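## Task

Place the red earphones in the small chest's middle drawer and the black earphones in its bottom drawer, then make sure all drawers are closed and the chest still stands upright.

## Robot and tools

Robot: two YAM-type arms, left_arm and right_arm, each with a parallel two-finger gripper and a wrist camera. Bases in the scene frame: left_arm near (+0.006, +0.297, +0.003) m, right_arm near (+0.001, -0.298, +0.001) m, both only slightly tilted. Scene frame: origin at table-top height, midway between the arms, a little behind the table's near edge; +x points out over the table, +y toward left_arm, +z up. Arm names do not match image sides.

Frames: every hand pose, velocity, target and wrist-camera pose is reported in that arm's own base frame; fixed cameras and the table use the scene frame. end_effector_position (metres) is the point between the finger pads, about 1 cm short of the fingertips; the fingers point along the gripper's +z and open along its y. Printed positions can be a few centimetres off, more at long reach.

A command row always has 14 numbers, each in [-1, 1]: dx, dy, dz, rx, ry, rz, opening for left_arm, then the same seven for right_arm, even if one arm stays still. dx..rz are an offset, not a pose: measured from that arm's current Hand target along that arm's base axes, rotation about the Hand target's position. Scale: 1.0 = 0.6 m for dx, dy, dz and 180 degrees for the rotation vector rx, ry, rz. A translation longer than 1.0 may be shortened along its direction. opening is absolute: +1 fully open (0.094 m), -1 closed. All zeros for an arm's six pose numbers re-commands its current Hand target; its opening number is always a command, so resend the present opening to keep a gripper as it is.

Tools:
- execute_actions(actions, cameras): actions is a list of actions, each a table of up to 15 rows of 14 numbers, one row per 1/30 s step; a short table repeats its last row to fill 15 steps. Every row of one action is an offset from the Hand target at that action's start, so sending the same offset again moves further. An empty actions list returns images plus state and the current scene's task.
- move(target, speed, blend, opening_speed, grip_force, blocking, cameras): target is one 14-number row or a list of up to 15 rows; every row is an offset from the same starting Hand targets, not chained. speed in m/s, 0.002 to 2.9 (default 0.25), one value or one per target; rotation is capped at twice that in rad/s. blend in metres rounds corners of a list (0 = stop at each). opening_speed: rate of the commanded opening on the -1..+1 scale per second, at least 0.2; use it to close gently. grip_force: newtons per finger pad, 10 to 50, one value or one per arm; persists until changed; lower values close slowly. blocking=false returns after about 0.5 s while the move continues. The path is straight, ignores obstacles and the other arm, and the gripper lags and may overshoot; avoid paths that pass close to an arm's own base. A move lasts at most 10 s. Its result adds a move: line with done, off_target, moving, held or fault, and which limits acted (limits=paced means the pose was clipped, limits=held means steps were withheld).
- wait(seconds 0 to 10): lets time pass holding the last commands; returns early if a running move ends.
- stop(): brakes a running move.
- zoom_image(camera, region=[x0, y0, x1, y1]): closer view of the newest image of cam_head_left, cam_head_right, cam_high, cam_low, cam_left_wrist or cam_right_wrist; region at most 504 by 504 px. Images are 896x504.
- read_manual(section="licences"): licence text only.
- finished_scene(scene): ends the current scene (give its number) and cannot be undone.

Results: Hand target is the last commanded pose after clipping; the next offsets count from it. The gripper often rests short of it; a follow-up command, even all zeros, asks again, and if it still falls short send the remaining distance. Orientation commands are clipped to within 40 degrees of the measured orientation each step. grip_measured is the finger opening on the -1..+1 scale; it reads up to about 2.5 mm wide when empty and somewhat narrower than a squeezed part, and it tracks the command, so it does not reveal contact. Full grip is roughly 50 to 64 N per pad. To release, command an opening clearly above grip_measured. Joint torques are in Joint positions order, include gravity, and joints 1 to 3 wrap at ±28 N m. Joint velocities read within noise when the arm is still. Tool commands lists present commands. Execute_actions results also list some intermediate end_effector_position steps.

Cautions: check position and tilt after each move, since friction and load leave the gripper low, short or tilted; tiny moves may fail or go sideways. A blocked arm keeps pushing until commanded back past its contact point. Fast moves hit harder. Do not strike fixed or heavy items, the bar, plate or rail near the bases (up to about 3 cm above the table, unmarked), or the other arm; do not let one gripper grasp the other's fingers or strain a camera cable. Avoid drops, releasing moving objects, slams, and anything leaving the table. Holding loads, stretching out or pushing unreachable poses heats motors: MOTOR HOT at 75 °C, fault and fold at 90 °C, collapse at 100 °C. Loose objects may occasionally get nudged by outside pushes. Leave the drawers closed and the chest upright before finishing.

Each tool is called as name([rows], argument=value, ...), one row to a line, values as JSON.

## Session

execute_actions(actions=[])

Scene clock: 0.00 s.
left_arm: end_effector_position=(+0.3873, +0.0331, +0.0866) grip_measured=+1.000 end_effector_quat_wxyz=(+0.572, -0.065, +0.816, +0.053) | right_arm: end_effector_position=(+0.3955, -0.0193, +0.0701) grip_measured=+1.000 end_effector_quat_wxyz=(+0.532, +0.038, +0.841, -0.083)
Joint positions: left_arm=[0.022 1.538 0.341 0.845 -0.141 -0.039 0.094] | right_arm=[0.051 1.586 0.413 0.729 0.228 -0.003 0.094]
Joint velocities: within noise
Joint torques (N m): no reading
Heat: left arm: 27 °C; right arm: 26 °C.
Hand target: left_arm +0.3910, +0.0338, +0.0969; +0.585, -0.067, +0.807, +0.053 | right_arm +0.3992, -0.0195, +0.0765; +0.540, +0.040, +0.836, -0.083
Tool commands: left_gripper/opening=+1.0 right_gripper/opening=+1.0

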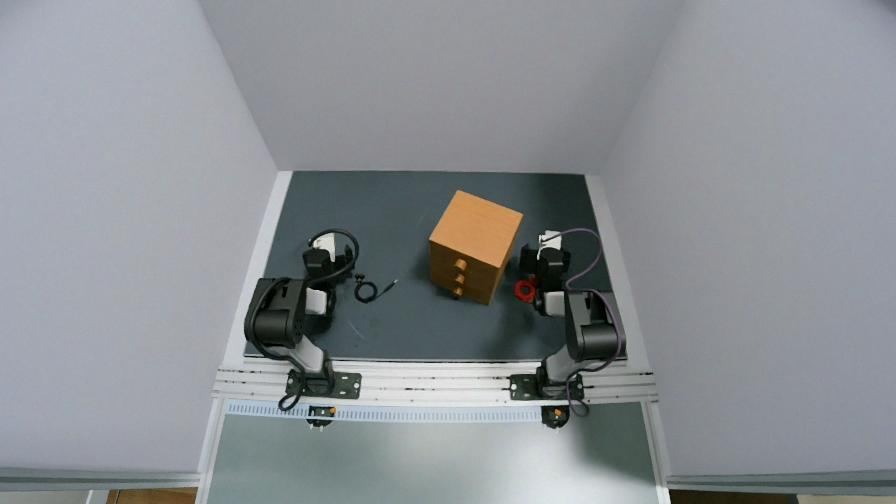

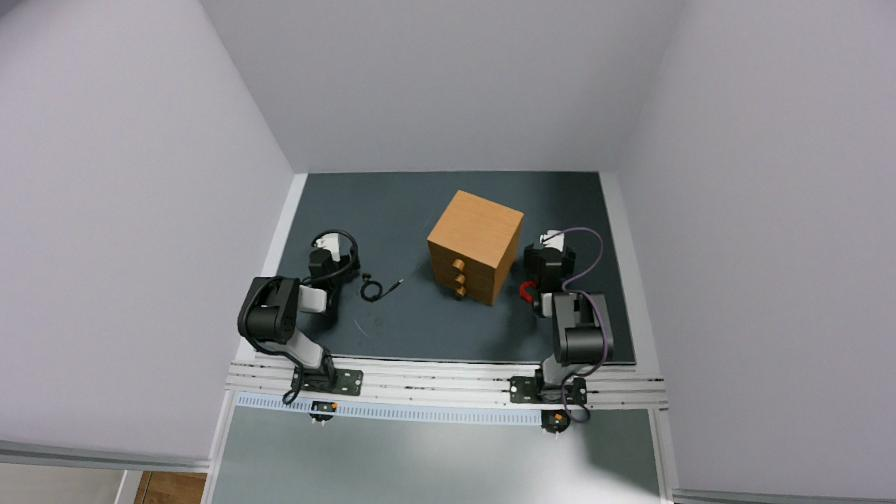

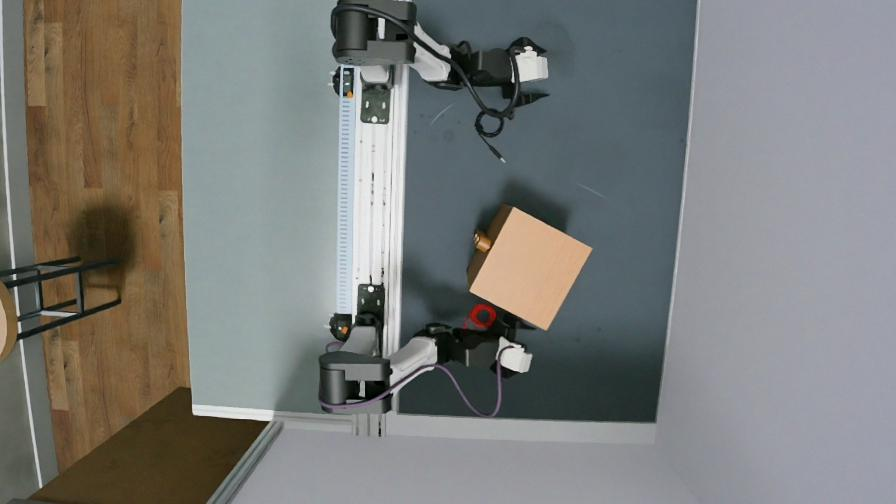

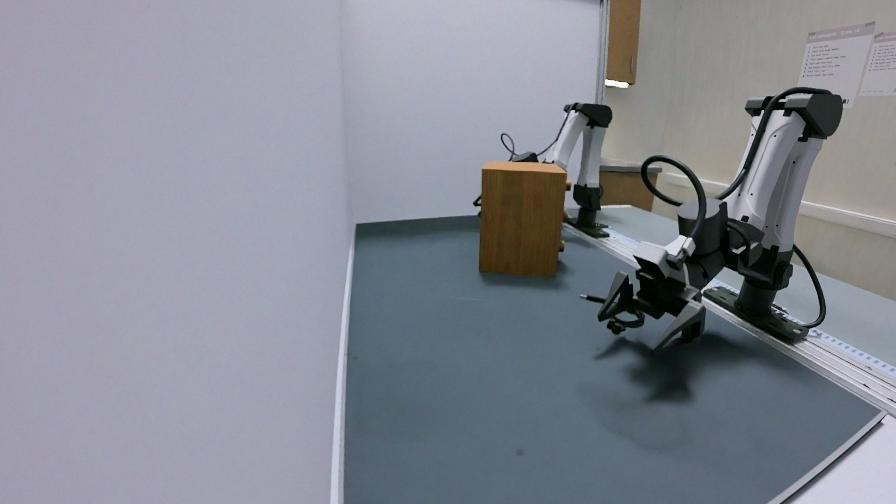

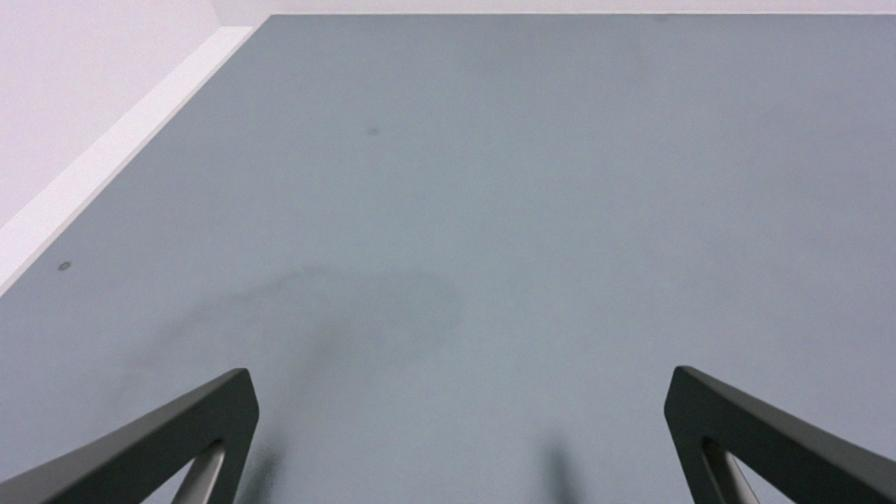

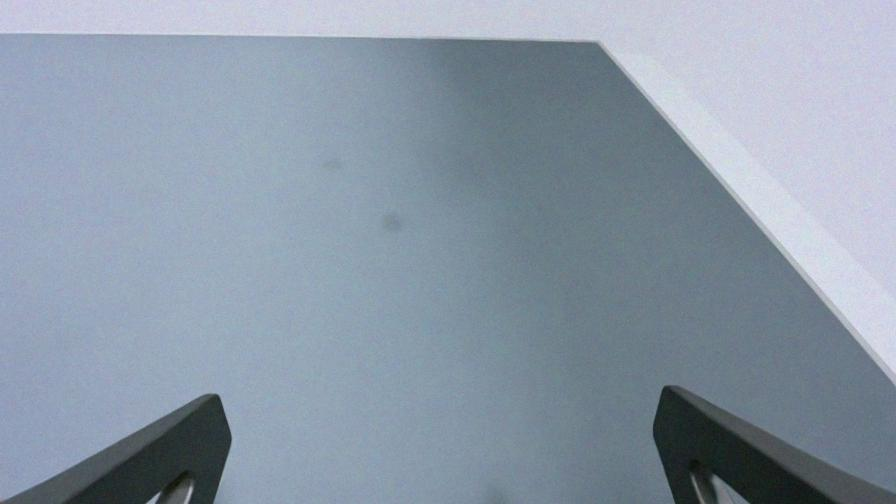

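zoom_image(camera="cam_high", region=[380, 100, 620, 400])

zoom_image(camera="cam_head_left", region=[320, 180, 600, 340])

zoom_image(camera="cam_low", region=[440, 100, 760, 370])

Scaled by 1.680 from the camera's 896x504 image, which has a finer 1280x720 frame.

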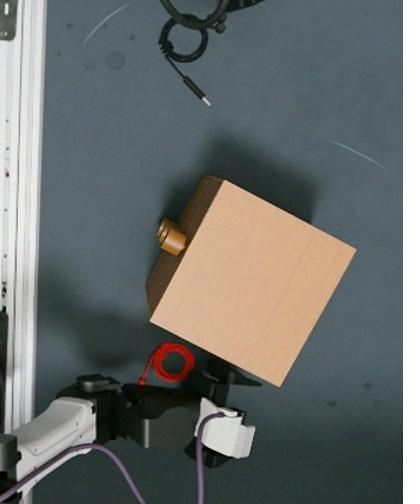

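Scaled by 1.800 from the camera's 896x504 image, which has a finer 1280x720 frame.

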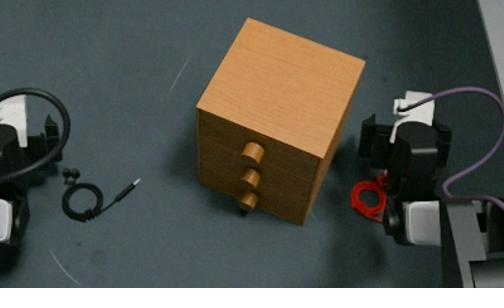

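Scaled by 1.575 from the camera's 896x504 image, which has a finer 1280x720 frame.

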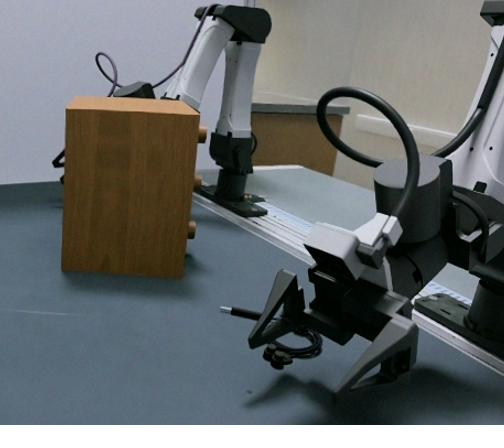

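move([
  [0,0,0.1,0,0,0,1,-0.1,0,0.206,0,0.15,0,1],
  [-0.395,-0.57,0.105,0,0,-0.205,1,-0.248,0.083,0.206,0.12,0.318,-0.093,1],
], blend=[0.05,0], speed=0.4, cameras=["all"])

Scene clock: 5.17 s.
left_arm: end_effector_position=(+0.1541, -0.2990, +0.1434) grip_measured=+1.000 end_effector_quat_wxyz=(+0.562, +0.214, +0.790, -0.116) | right_arm: end_effector_position=(+0.2455, +0.0266, +0.1965) grip_measured=+1.000 end_effector_quat_wxyz=(+0.043, +0.204, +0.978, -0.021)
Joint positions: left_arm=[-1.535 1.279 0.546 0.088 -0.968 -0.492 0.094] | right_arm=[0.158 1.447 1.48 -1.538 0.071 0.568 0.094]
Joint torques (N m): left_arm=[-0.31 -3.28 8.88 1.73 -0.7 -0.18] | right_arm=[0.7 -3.58 8.03 0.46 0.03 0.17]
Heat: left arm: 28 °C; right arm: 26 °C.
Hand target: left_arm +0.1540, -0.3082, +0.1600; +0.572, +0.192, +0.786, -0.135 | right_arm +0.2504, +0.0303, +0.2002; +0.045, +0.207, +0.977, -0.015
Off the commanded pose: left_arm 0.019 m, 4 deg | right_arm 0.007 m, 1 deg.
move: off_target (left_arm)

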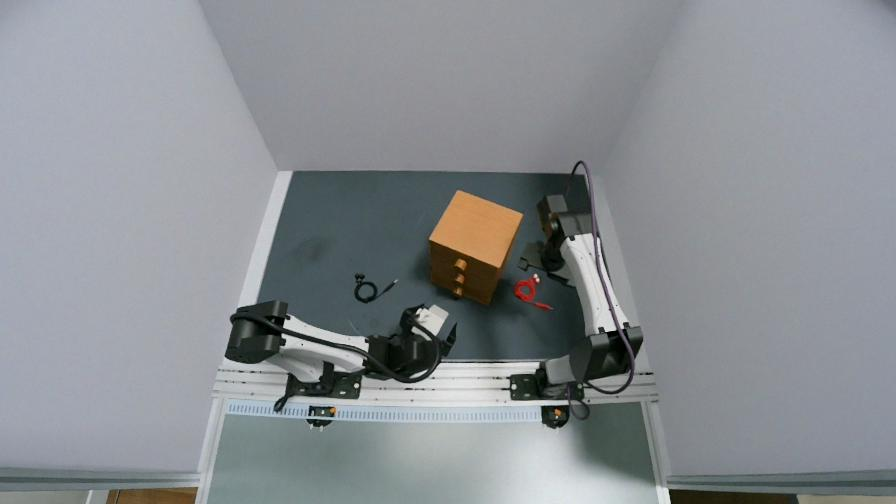

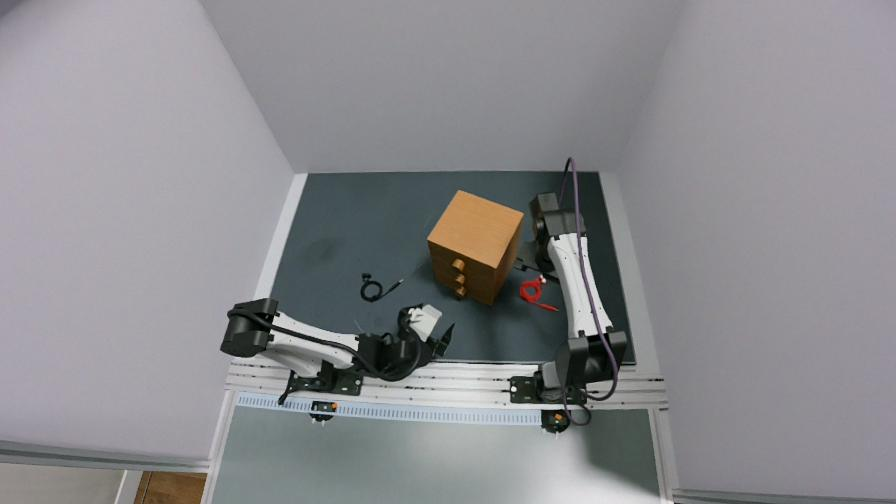

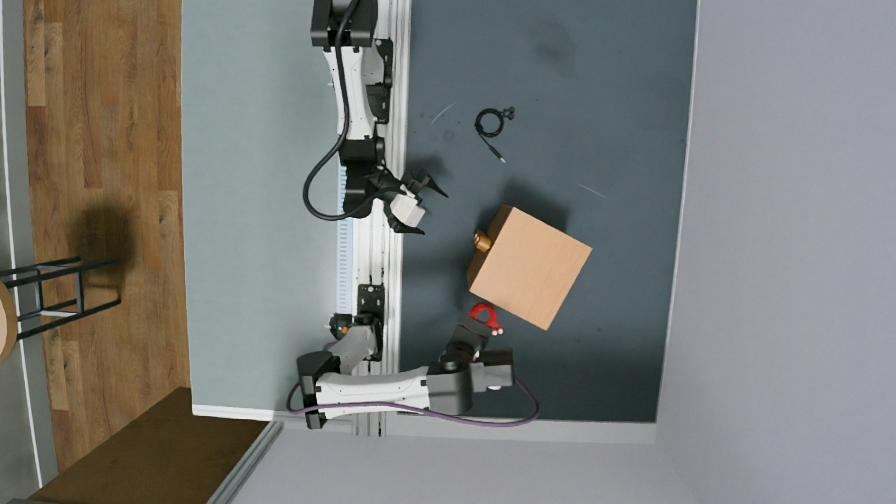

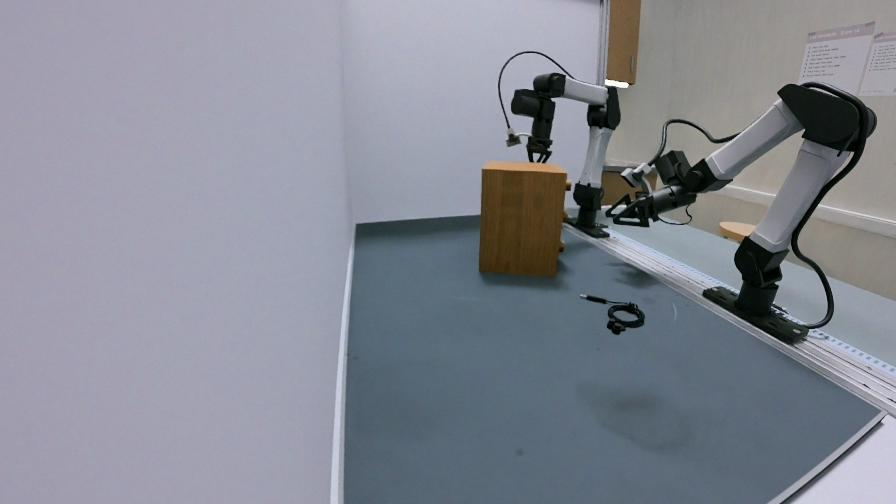

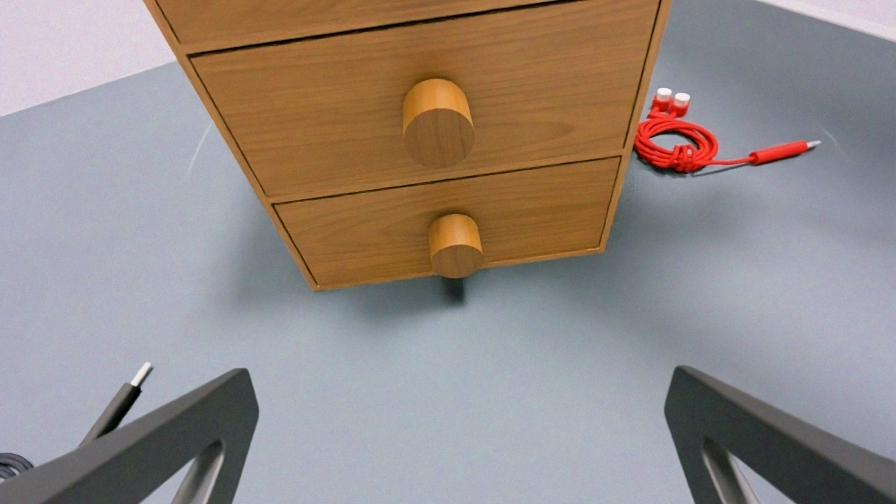

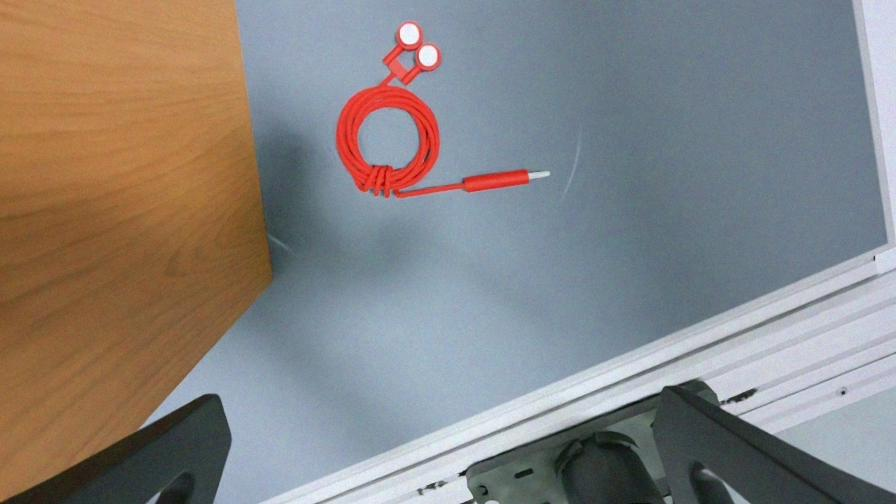

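move([
  [0.112,-0.07,-0.022,0,0,0.032,1,0.068,-0.0205,-0.22,0,0,0,-0.15],
  [0.112,-0.07,-0.022,0,0,0.032,1,0.068,-0.0205,-0.324,0,0,0,-0.15],
], blend=[0.02,0], speed=[0.3,0.1], cameras=["cam_left_wrist","cam_right_wrist"])

Scene clock: 9.47 s.
left_arm: end_effector_position=(+0.2161, -0.3383, +0.1302) grip_measured=+1.000 end_effector_quat_wxyz=(+0.567, +0.170, +0.802, -0.083) | right_arm: end_effector_position=(+0.2887, +0.0178, +0.0117) grip_measured=-0.148 end_effector_quat_wxyz=(+0.044, +0.208, +0.977, -0.020)
Joint positions: left_arm=[-1.351 1.576 0.719 0.263 -0.909 -0.425 0.094] | right_arm=[0.101 1.677 0.953 -0.775 0.066 0.518 0.04]
Joint torques (N m): left_arm=[0.94 -5.49 8.29 2.08 -0.39 0.04] | right_arm=[-0.31 -5.38 4.49 0.85 0.02 0]
Heat: left arm: 29 °C; right arm: 27 °C.
Hand target: left_arm +0.2212, -0.3502, +0.1468; +0.578, +0.152, +0.795, -0.106 | right_arm +0.2910, +0.0180, +0.0056; +0.044, +0.207, +0.977, -0.015
Off the commanded pose: left_arm 0.021 m, 4 deg | right_arm 0.006 m, 1 deg.
move: off_target (left_arm)
Images, in order (width x height): cam_left_wrist 896x504, cam_right_wrist 896x504.

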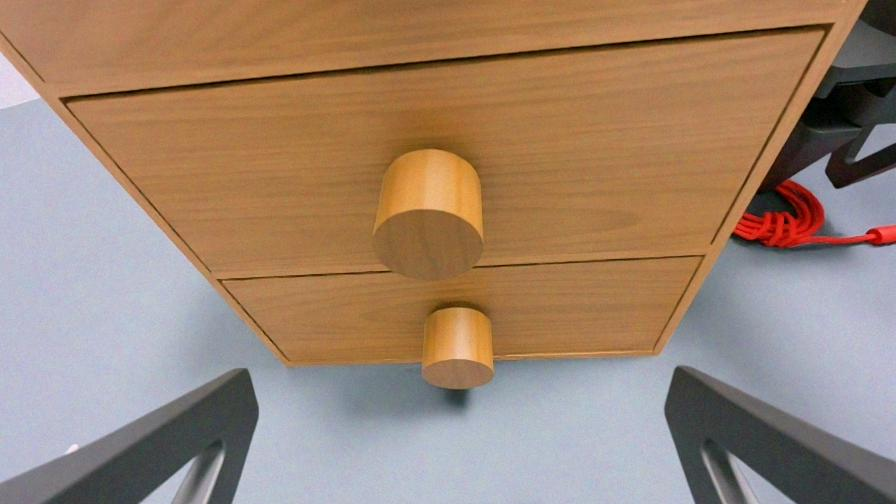

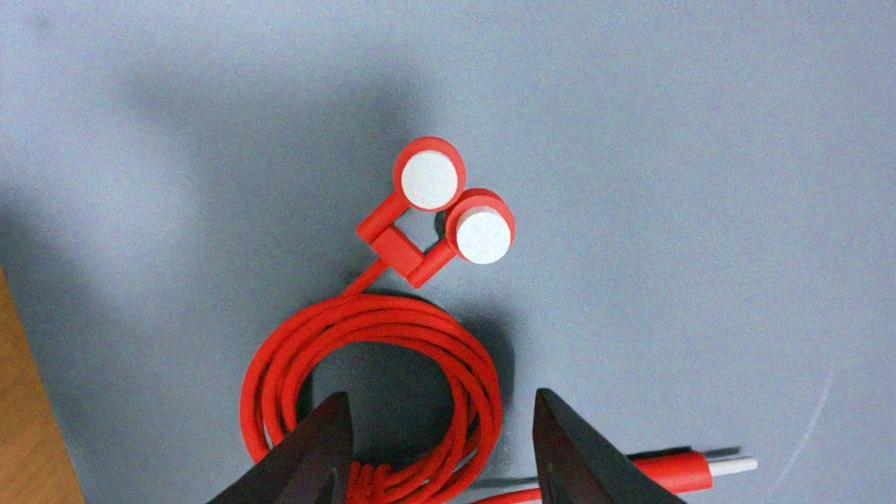

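move(target=[0.107,-0.037,0.007,0,0,0,1,0,0,-0.013,0,0,0,-0.15], speed=0.12, cameras=["cam_left_wrist","cam_right_wrist"])

Scene clock: 11.37 s.
left_arm: end_effector_position=(+0.2741, -0.3581, +0.1347) grip_measured=+1.000 end_effector_quat_wxyz=(+0.567, +0.166, +0.803, -0.077) | right_arm: end_effector_position=(+0.2897, +0.0180, +0.0047) grip_measured=-0.148 end_effector_quat_wxyz=(+0.046, +0.208, +0.977, -0.020)
Joint positions: left_arm=[-1.194 1.704 0.856 0.336 -0.787 -0.311 0.094] | right_arm=[0.101 1.691 0.937 -0.742 0.065 0.518 0.04]
Joint torques (N m): left_arm=[2.17 -5.79 9.05 2.29 0.03 0.1] | right_arm=[-0.29 -5.37 4.26 0.85 0.02 0]
Heat: left arm: 29 °C; right arm: 27 °C.
Hand target: left_arm +0.2854, -0.3724, +0.1510; +0.578, +0.152, +0.795, -0.106 | right_arm +0.2911, +0.0180, -0.0021; +0.044, +0.207, +0.977, -0.014
Off the commanded pose: left_arm 0.025 m, 4 deg | right_arm 0.007 m, 1 deg.
move: off_target (left_arm)
Images, in order (width x height): cam_left_wrist 896x504, cam_right_wrist 896x504.

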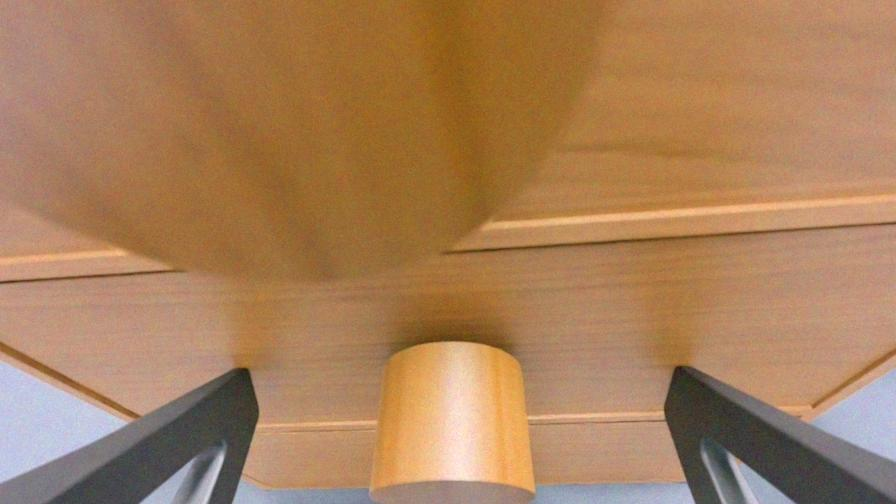

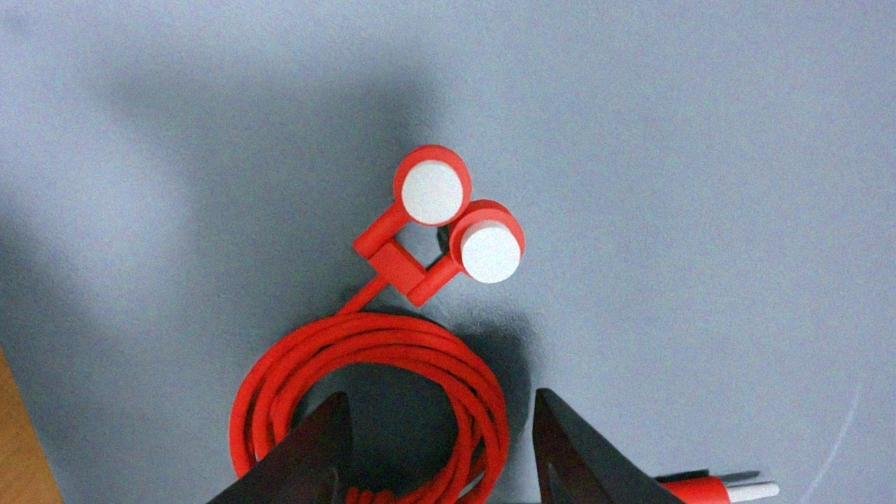

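move(target=[0,0,0,0,0,0,-0.45,0,0,-0.008,0,0,0,-0.9], opening_speed=1.2, cameras=["cam_left_wrist","cam_right_wrist"])

Scene clock: 13.30 s.
left_arm: end_effector_position=(+0.2751, -0.3575, +0.1350) grip_measured=-0.430 end_effector_quat_wxyz=(+0.567, +0.167, +0.803, -0.075) | right_arm: end_effector_position=(+0.2897, +0.0180, +0.0008) grip_measured=-0.896 end_effector_quat_wxyz=(+0.046, +0.208, +0.977, -0.019)
Joint positions: left_arm=[-1.192 1.704 0.856 0.338 -0.787 -0.304 0.027] | right_arm=[0.101 1.698 0.927 -0.723 0.065 0.517 0.005]
Joint torques (N m): left_arm=[1.94 -5.78 9.07 2.27 0.04 0.02] | right_arm=[-0.32 -5.05 4.21 0.87 0.02 0.01]
Heat: left arm: 30 °C; right arm: 27 °C.
Hand target: left_arm +0.2855, -0.3724, +0.1509; +0.578, +0.152, +0.795, -0.106 | right_arm +0.2911, +0.0180, -0.0069; +0.044, +0.207, +0.977, -0.015
Off the commanded pose: left_arm 0.024 m, 4 deg | right_arm 0.008 m, 1 deg.
move: off_target (left_arm)
Images, in order (width x height): cam_left_wrist 896x504, cam_right_wrist 896x504.

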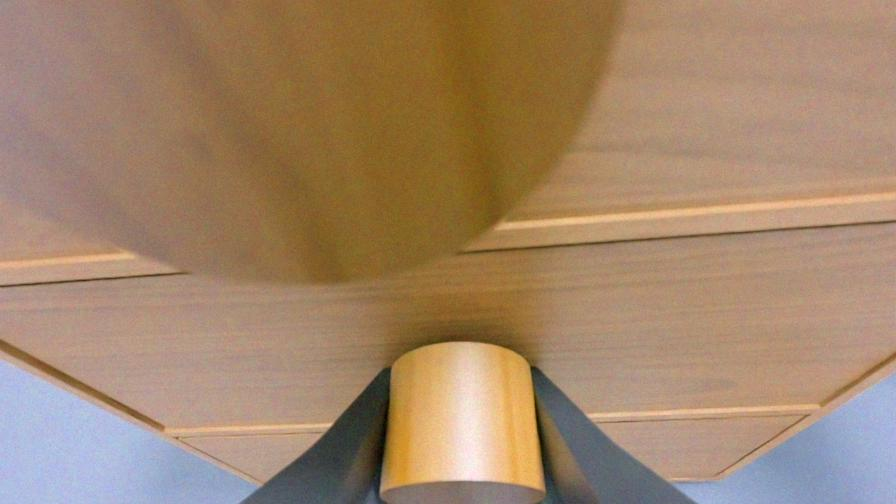

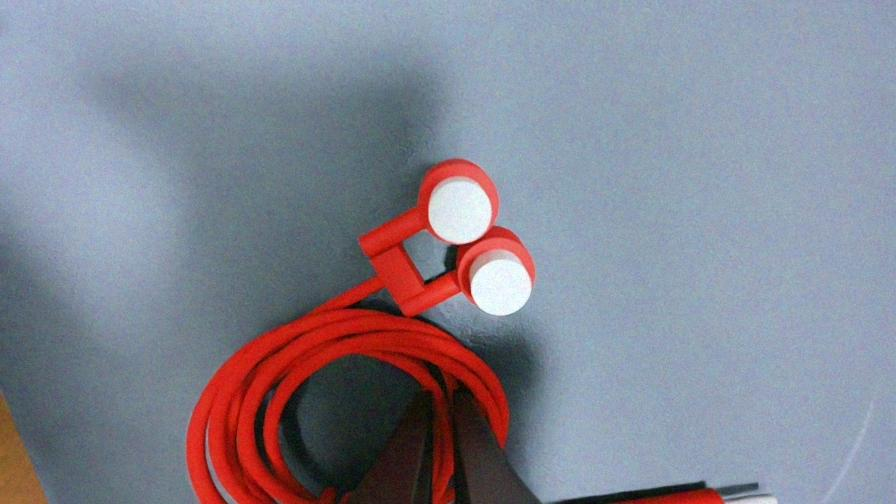

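move(target=[-0.155,0.061,0,0,0,0,-0.5,0,0,0.3,0,0,0,-1], speed=[0.12], cameras=["cam_left_wrist","cam_right_wrist","cam_high","cam_head_left"])

Scene clock: 15.83 s.
left_arm: end_effector_position=(+0.1986, -0.3305, +0.1327) grip_measured=-0.433 end_effector_quat_wxyz=(+0.565, +0.169, +0.804, -0.073) | right_arm: end_effector_position=(+0.2867, +0.0178, +0.1632) grip_measured=-0.987 end_effector_quat_wxyz=(+0.031, +0.207, +0.978, -0.024)
Joint positions: left_arm=[-1.41 1.536 0.718 0.152 -0.967 -0.496 0.027] | right_arm=[0.101 1.594 1.486 -1.419 0.065 0.517 0.001]
Joint torques (N m): left_arm=[-1.54 -8.92 5.26 2.01 -0.63 -0.08] | right_arm=[-0.29 -7.39 8.1 0.42 0.03 0.01]
Heat: left arm: 30 °C; right arm: 28 °C.
Hand target: left_arm +0.1924, -0.3357, +0.1509; +0.578, +0.152, +0.795, -0.106 | right_arm +0.2911, +0.0180, +0.1732; +0.044, +0.207, +0.977, -0.015
Off the commanded pose: left_arm 0.020 m, 5 deg | right_arm 0.011 m, 2 deg.
move: off_target (left_arm, right_arm)
Images, in order (width x height): cam_head_left 896x504, cam_high 896x504, cam_left_wrist 896x504, cam_right_wrist 896x504.

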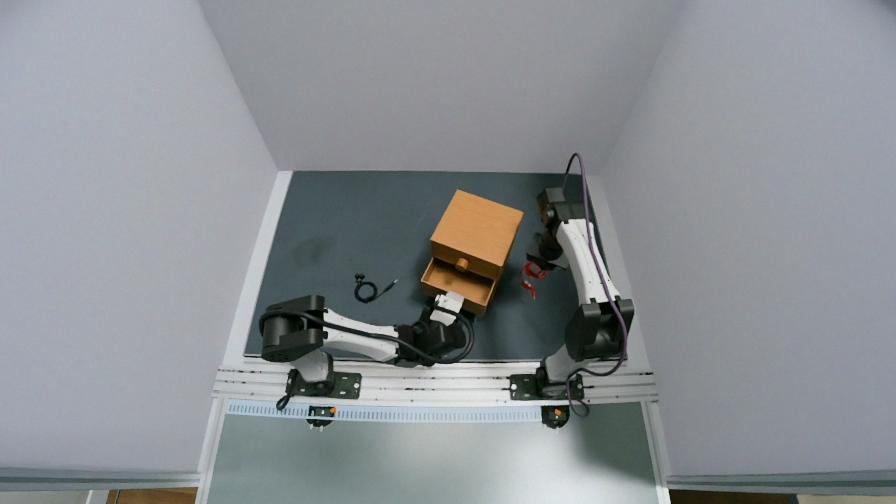

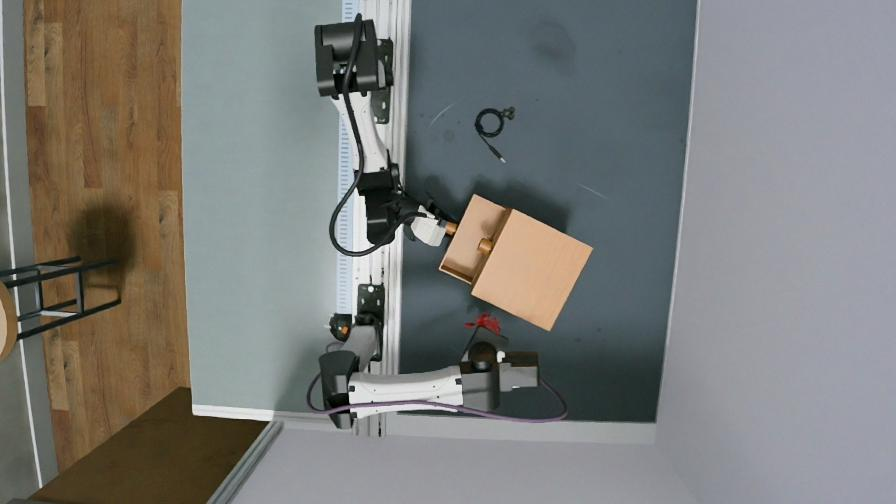

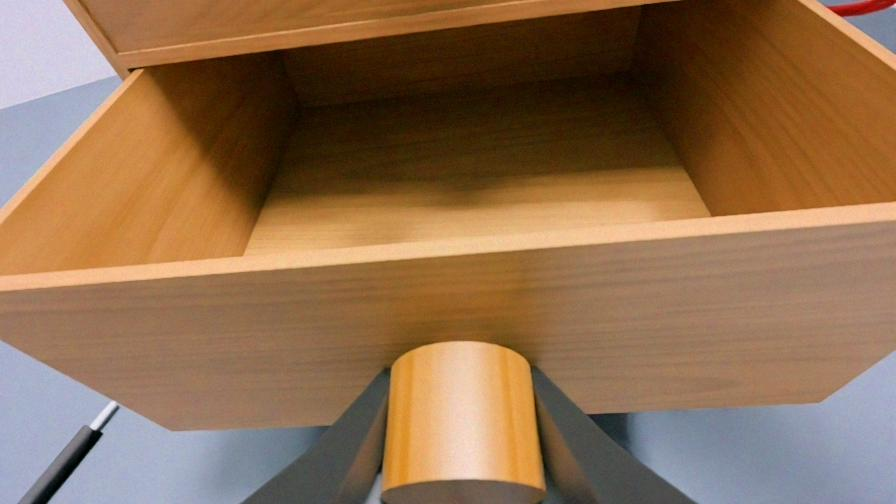

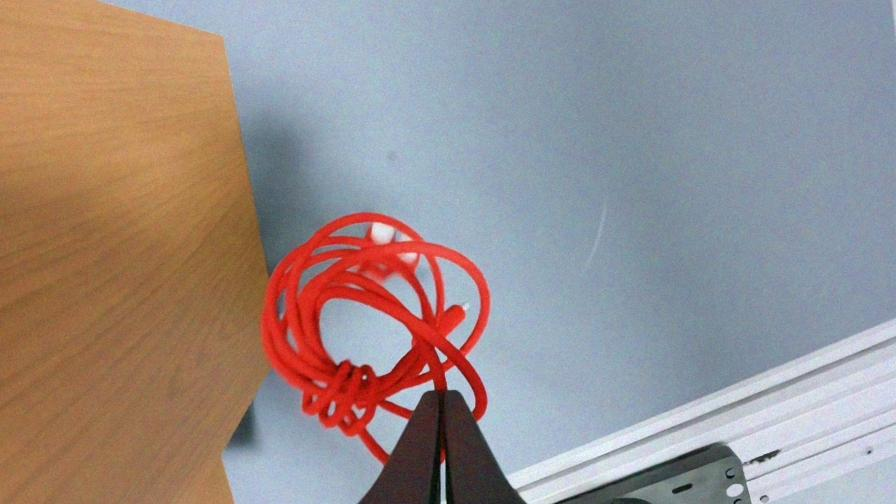

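move([
  [0,0,0,0,0,0,0.2,-0.1,0.04,0.24,0,0,0.05,-1],
  [-0.09,0.035,0,0,0,0,0.2,-0.202,0.253,0.262,0,0,0.25,-1],
  [-0.09,0.035,0,0,0,0,0.2,-0.068,0.382,0.212,0,0,0.44,-1],
], blend=[0.03,0.03,0], speed=0.25, cameras=["cam_left_wrist","cam_right_wrist","cam_high","cam_head_left","cam_low"])

Scene clock: 22.03 s.
left_arm: end_effector_position=(+0.1405, -0.3157, +0.1401) grip_measured=+0.198 end_effector_quat_wxyz=(+0.569, +0.170, +0.800, -0.090) | right_arm: end_effector_position=(+0.2463, +0.2441, +0.2953) grip_measured=-0.987 end_effector_quat_wxyz=(+0.189, -0.452, +0.870, +0.058)
Joint positions: left_arm=[-1.619 1.446 0.705 -0.111 -1.107 -0.744 0.056] | right_arm=[0.781 1.67 2.055 -1.558 0.001 -0.178 0.001]
Joint torques (N m): left_arm=[-0.7 -7.02 5.42 1.39 -0.92 -0.22] | right_arm=[-0.23 -5.56 7.49 1.27 -0.03 0]
Heat: left arm: 30 °C; right arm: 29 °C.
Hand target: left_arm +0.1385, -0.3148, +0.1510; +0.578, +0.152, +0.795, -0.106 | right_arm +0.2503, +0.2473, +0.3003; +0.043, -0.463, +0.885, +0.017
Off the commanded pose: left_arm 0.011 m, 3 deg | right_arm 0.007 m, 17 deg.
joint read past its limit (right arm) — joint 4 (wrist pitch), lower limit.
joint sent to its limit (right arm) — joint 4 (wrist pitch), lower limit. The joint targets are off in orientation, not in position.
move: off_target (left_arm, right_arm); blend cut to 0 m at target 1
Images, in order (width x height): cam_head_left 896x504, cam_high 896x504, cam_low 896x504, cam_left_wrist 896x504, cam_right_wrist 896x504.

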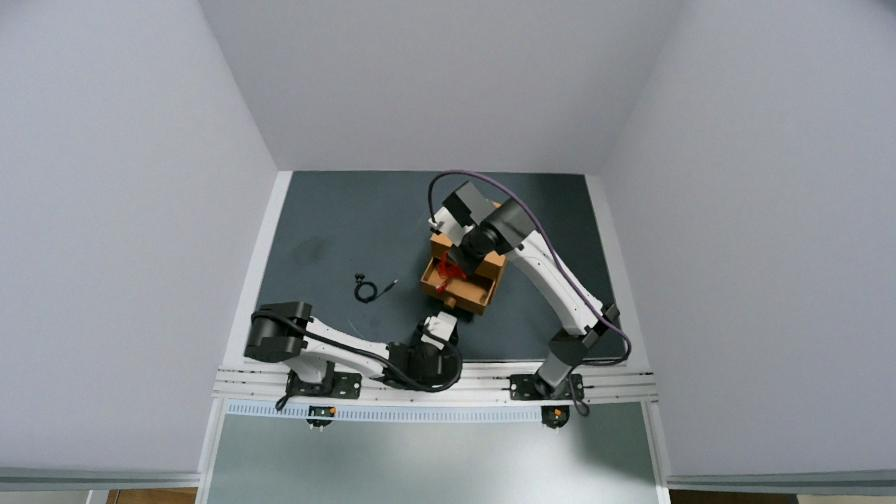

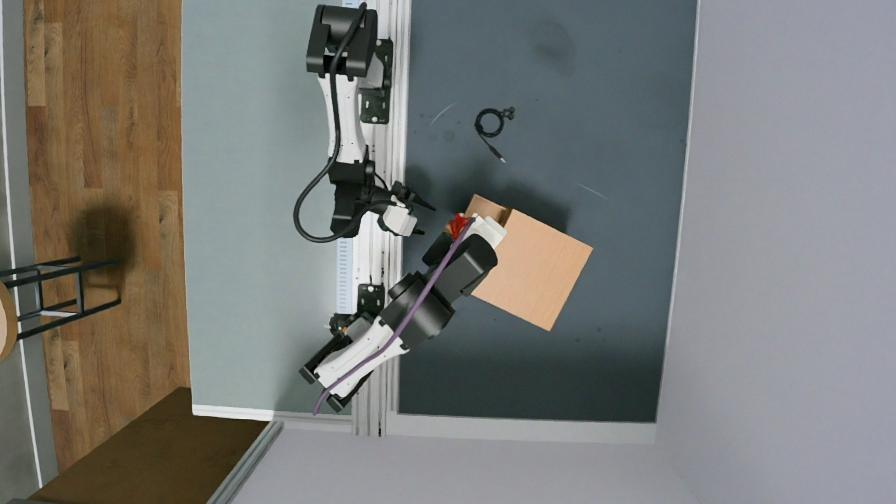

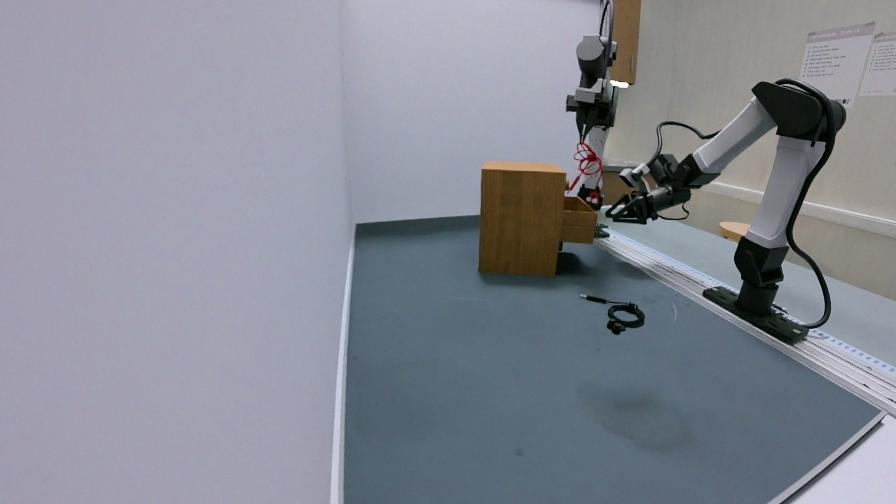

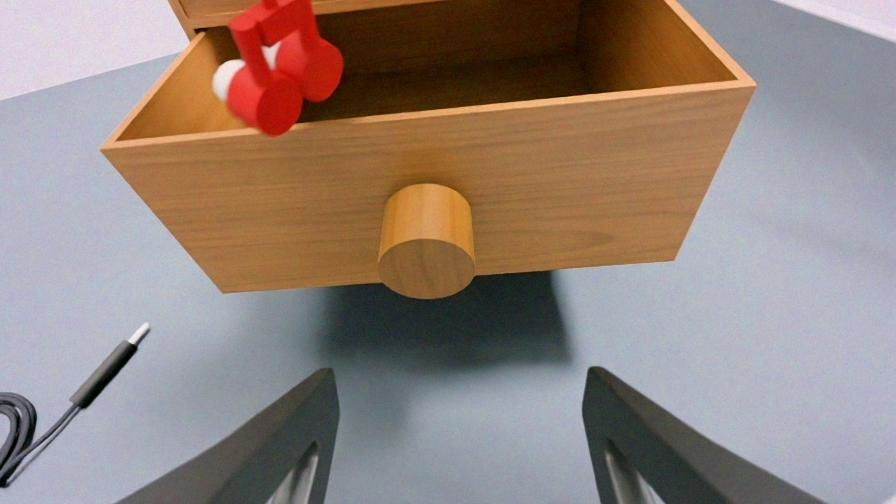

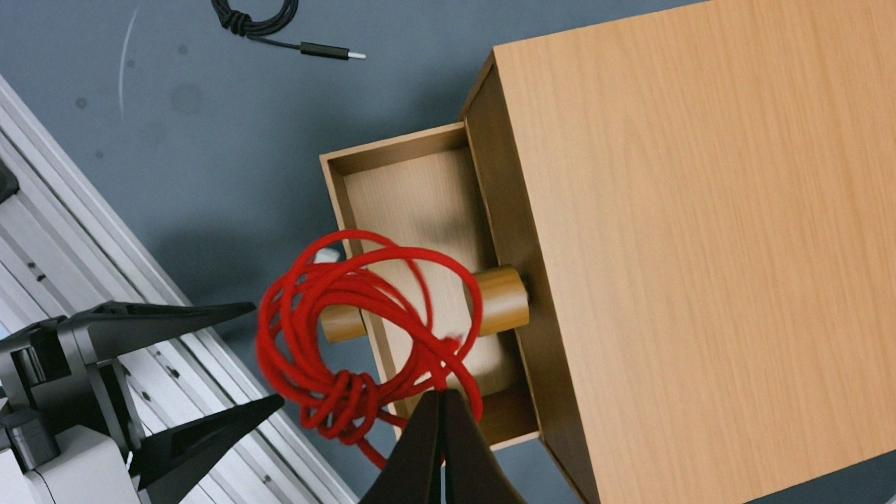

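move([
  [0,0,0,0,0,0,0.2,0.02,-0.062,-0.02,0,0,0,-1],
  [0,0,0,0,0,0,0.2,0.02,-0.062,-0.11,0,0,0,-1],
], blend=[0.01,0], speed=0.15, cameras=["cam_left_wrist","cam_right_wrist"])

Scene clock: 24.57 s.
left_arm: end_effector_position=(+0.1405, -0.3157, +0.1401) grip_measured=+0.198 end_effector_quat_wxyz=(+0.569, +0.170, +0.800, -0.090) | right_arm: end_effector_position=(+0.2606, +0.2106, +0.2397) grip_measured=-0.987 end_effector_quat_wxyz=(+0.102, -0.460, +0.882, +0.026)
Joint positions: left_arm=[-1.619 1.446 0.705 -0.111 -1.107 -0.744 0.056] | right_arm=[0.673 1.702 1.9 -1.558 -0.012 -0.287 0.001]
Joint torques (N m): left_arm=[-0.7 -7.01 5.44 1.39 -0.92 -0.23] | right_arm=[-0.36 -6.2 4.6 0.88 -0.01 0]
Heat: left arm: 31 °C; right arm: 29 °C.
Hand target: left_arm +0.1385, -0.3148, +0.1510; +0.578, +0.152, +0.795, -0.106 | right_arm +0.2622, +0.2101, +0.2343; +0.044, -0.463, +0.885, +0.017
Off the commanded pose: left_arm 0.011 m, 3 deg | right_arm 0.006 m, 7 deg.
joint read past its limit (right arm) — joint 4 (wrist pitch), lower limit.
joint sent to its limit (right arm) — joint 4 (wrist pitch), lower limit. The joint targets are off in orientation, not in position.
move: off_target (left_arm, right_arm)
Images, in order (width x height): cam_left_wrist 896x504, cam_right_wrist 896x504.

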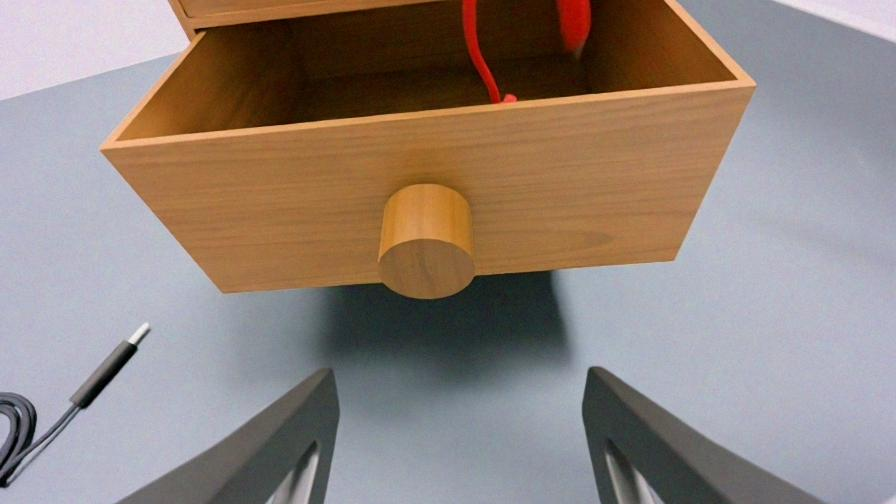

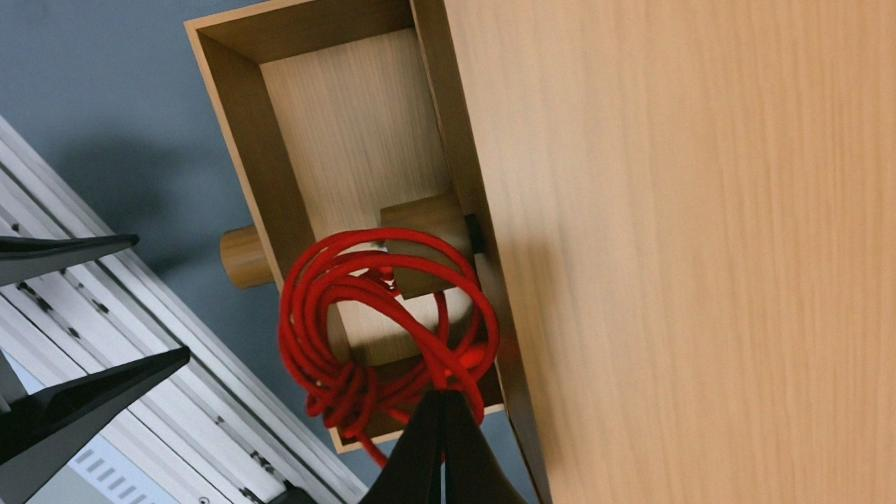

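move([
  [0,0,0,0,0,0,0.2,0.006,0.033,-0.065,0,0,0,-1],
], speed=0.1, cameras=["cam_left_wrist","cam_right_wrist"])

Scene clock: 25.93 s.
left_arm: end_effector_position=(+0.1405, -0.3157, +0.1401) grip_measured=+0.198 end_effector_quat_wxyz=(+0.569, +0.170, +0.800, -0.090) | right_arm: end_effector_position=(+0.2617, +0.2230, +0.2067) grip_measured=-0.987 end_effector_quat_wxyz=(+0.050, -0.464, +0.884, +0.016)
Joint positions: left_arm=[-1.619 1.446 0.705 -0.111 -1.107 -0.744 0.056] | right_arm=[0.7 1.798 1.891 -1.559 -0.01 -0.266 0.001]
Joint torques (N m): left_arm=[-0.72 -7.02 5.44 1.39 -0.92 -0.22] | right_arm=[0.88 -5.5 4.6 0.9 0.02 0.15]
Heat: left arm: 31 °C; right arm: 29 °C.
Hand target: left_arm +0.1385, -0.3148, +0.1510; +0.578, +0.152, +0.795, -0.106 | right_arm +0.2659, +0.2298, +0.1952; +0.043, -0.463, +0.885, +0.017
Off the commanded pose: left_arm 0.011 m, 3 deg | right_arm 0.014 m, 1 deg.
joint read past its limit (right arm) — joint 4 (wrist pitch), lower limit.
move: off_target (left_arm, right_arm)
Images, in order (width x height): cam_left_wrist 896x504, cam_right_wrist 896x504.

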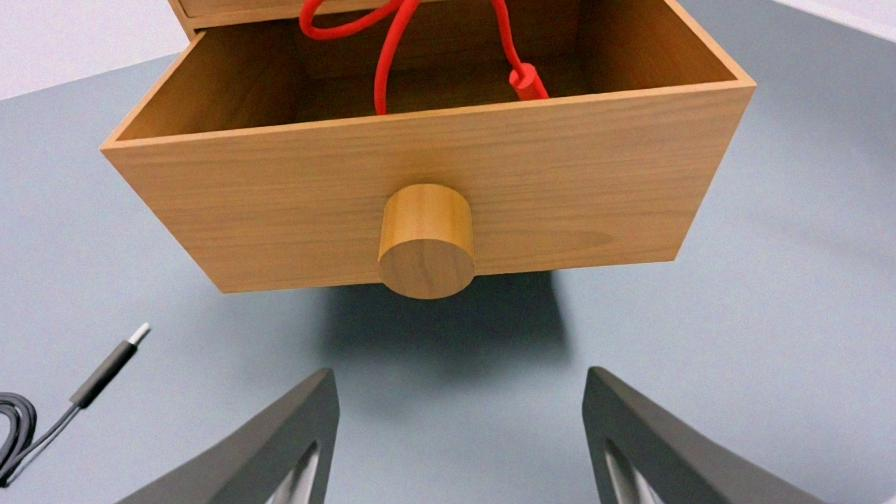

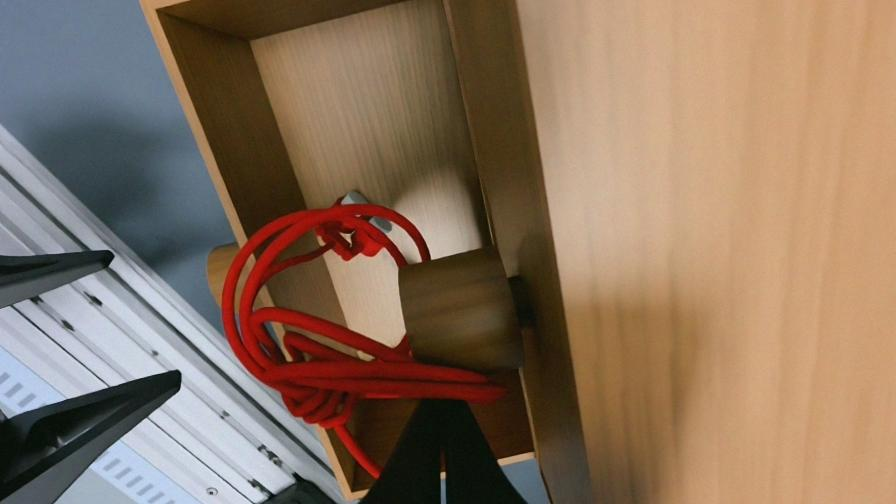

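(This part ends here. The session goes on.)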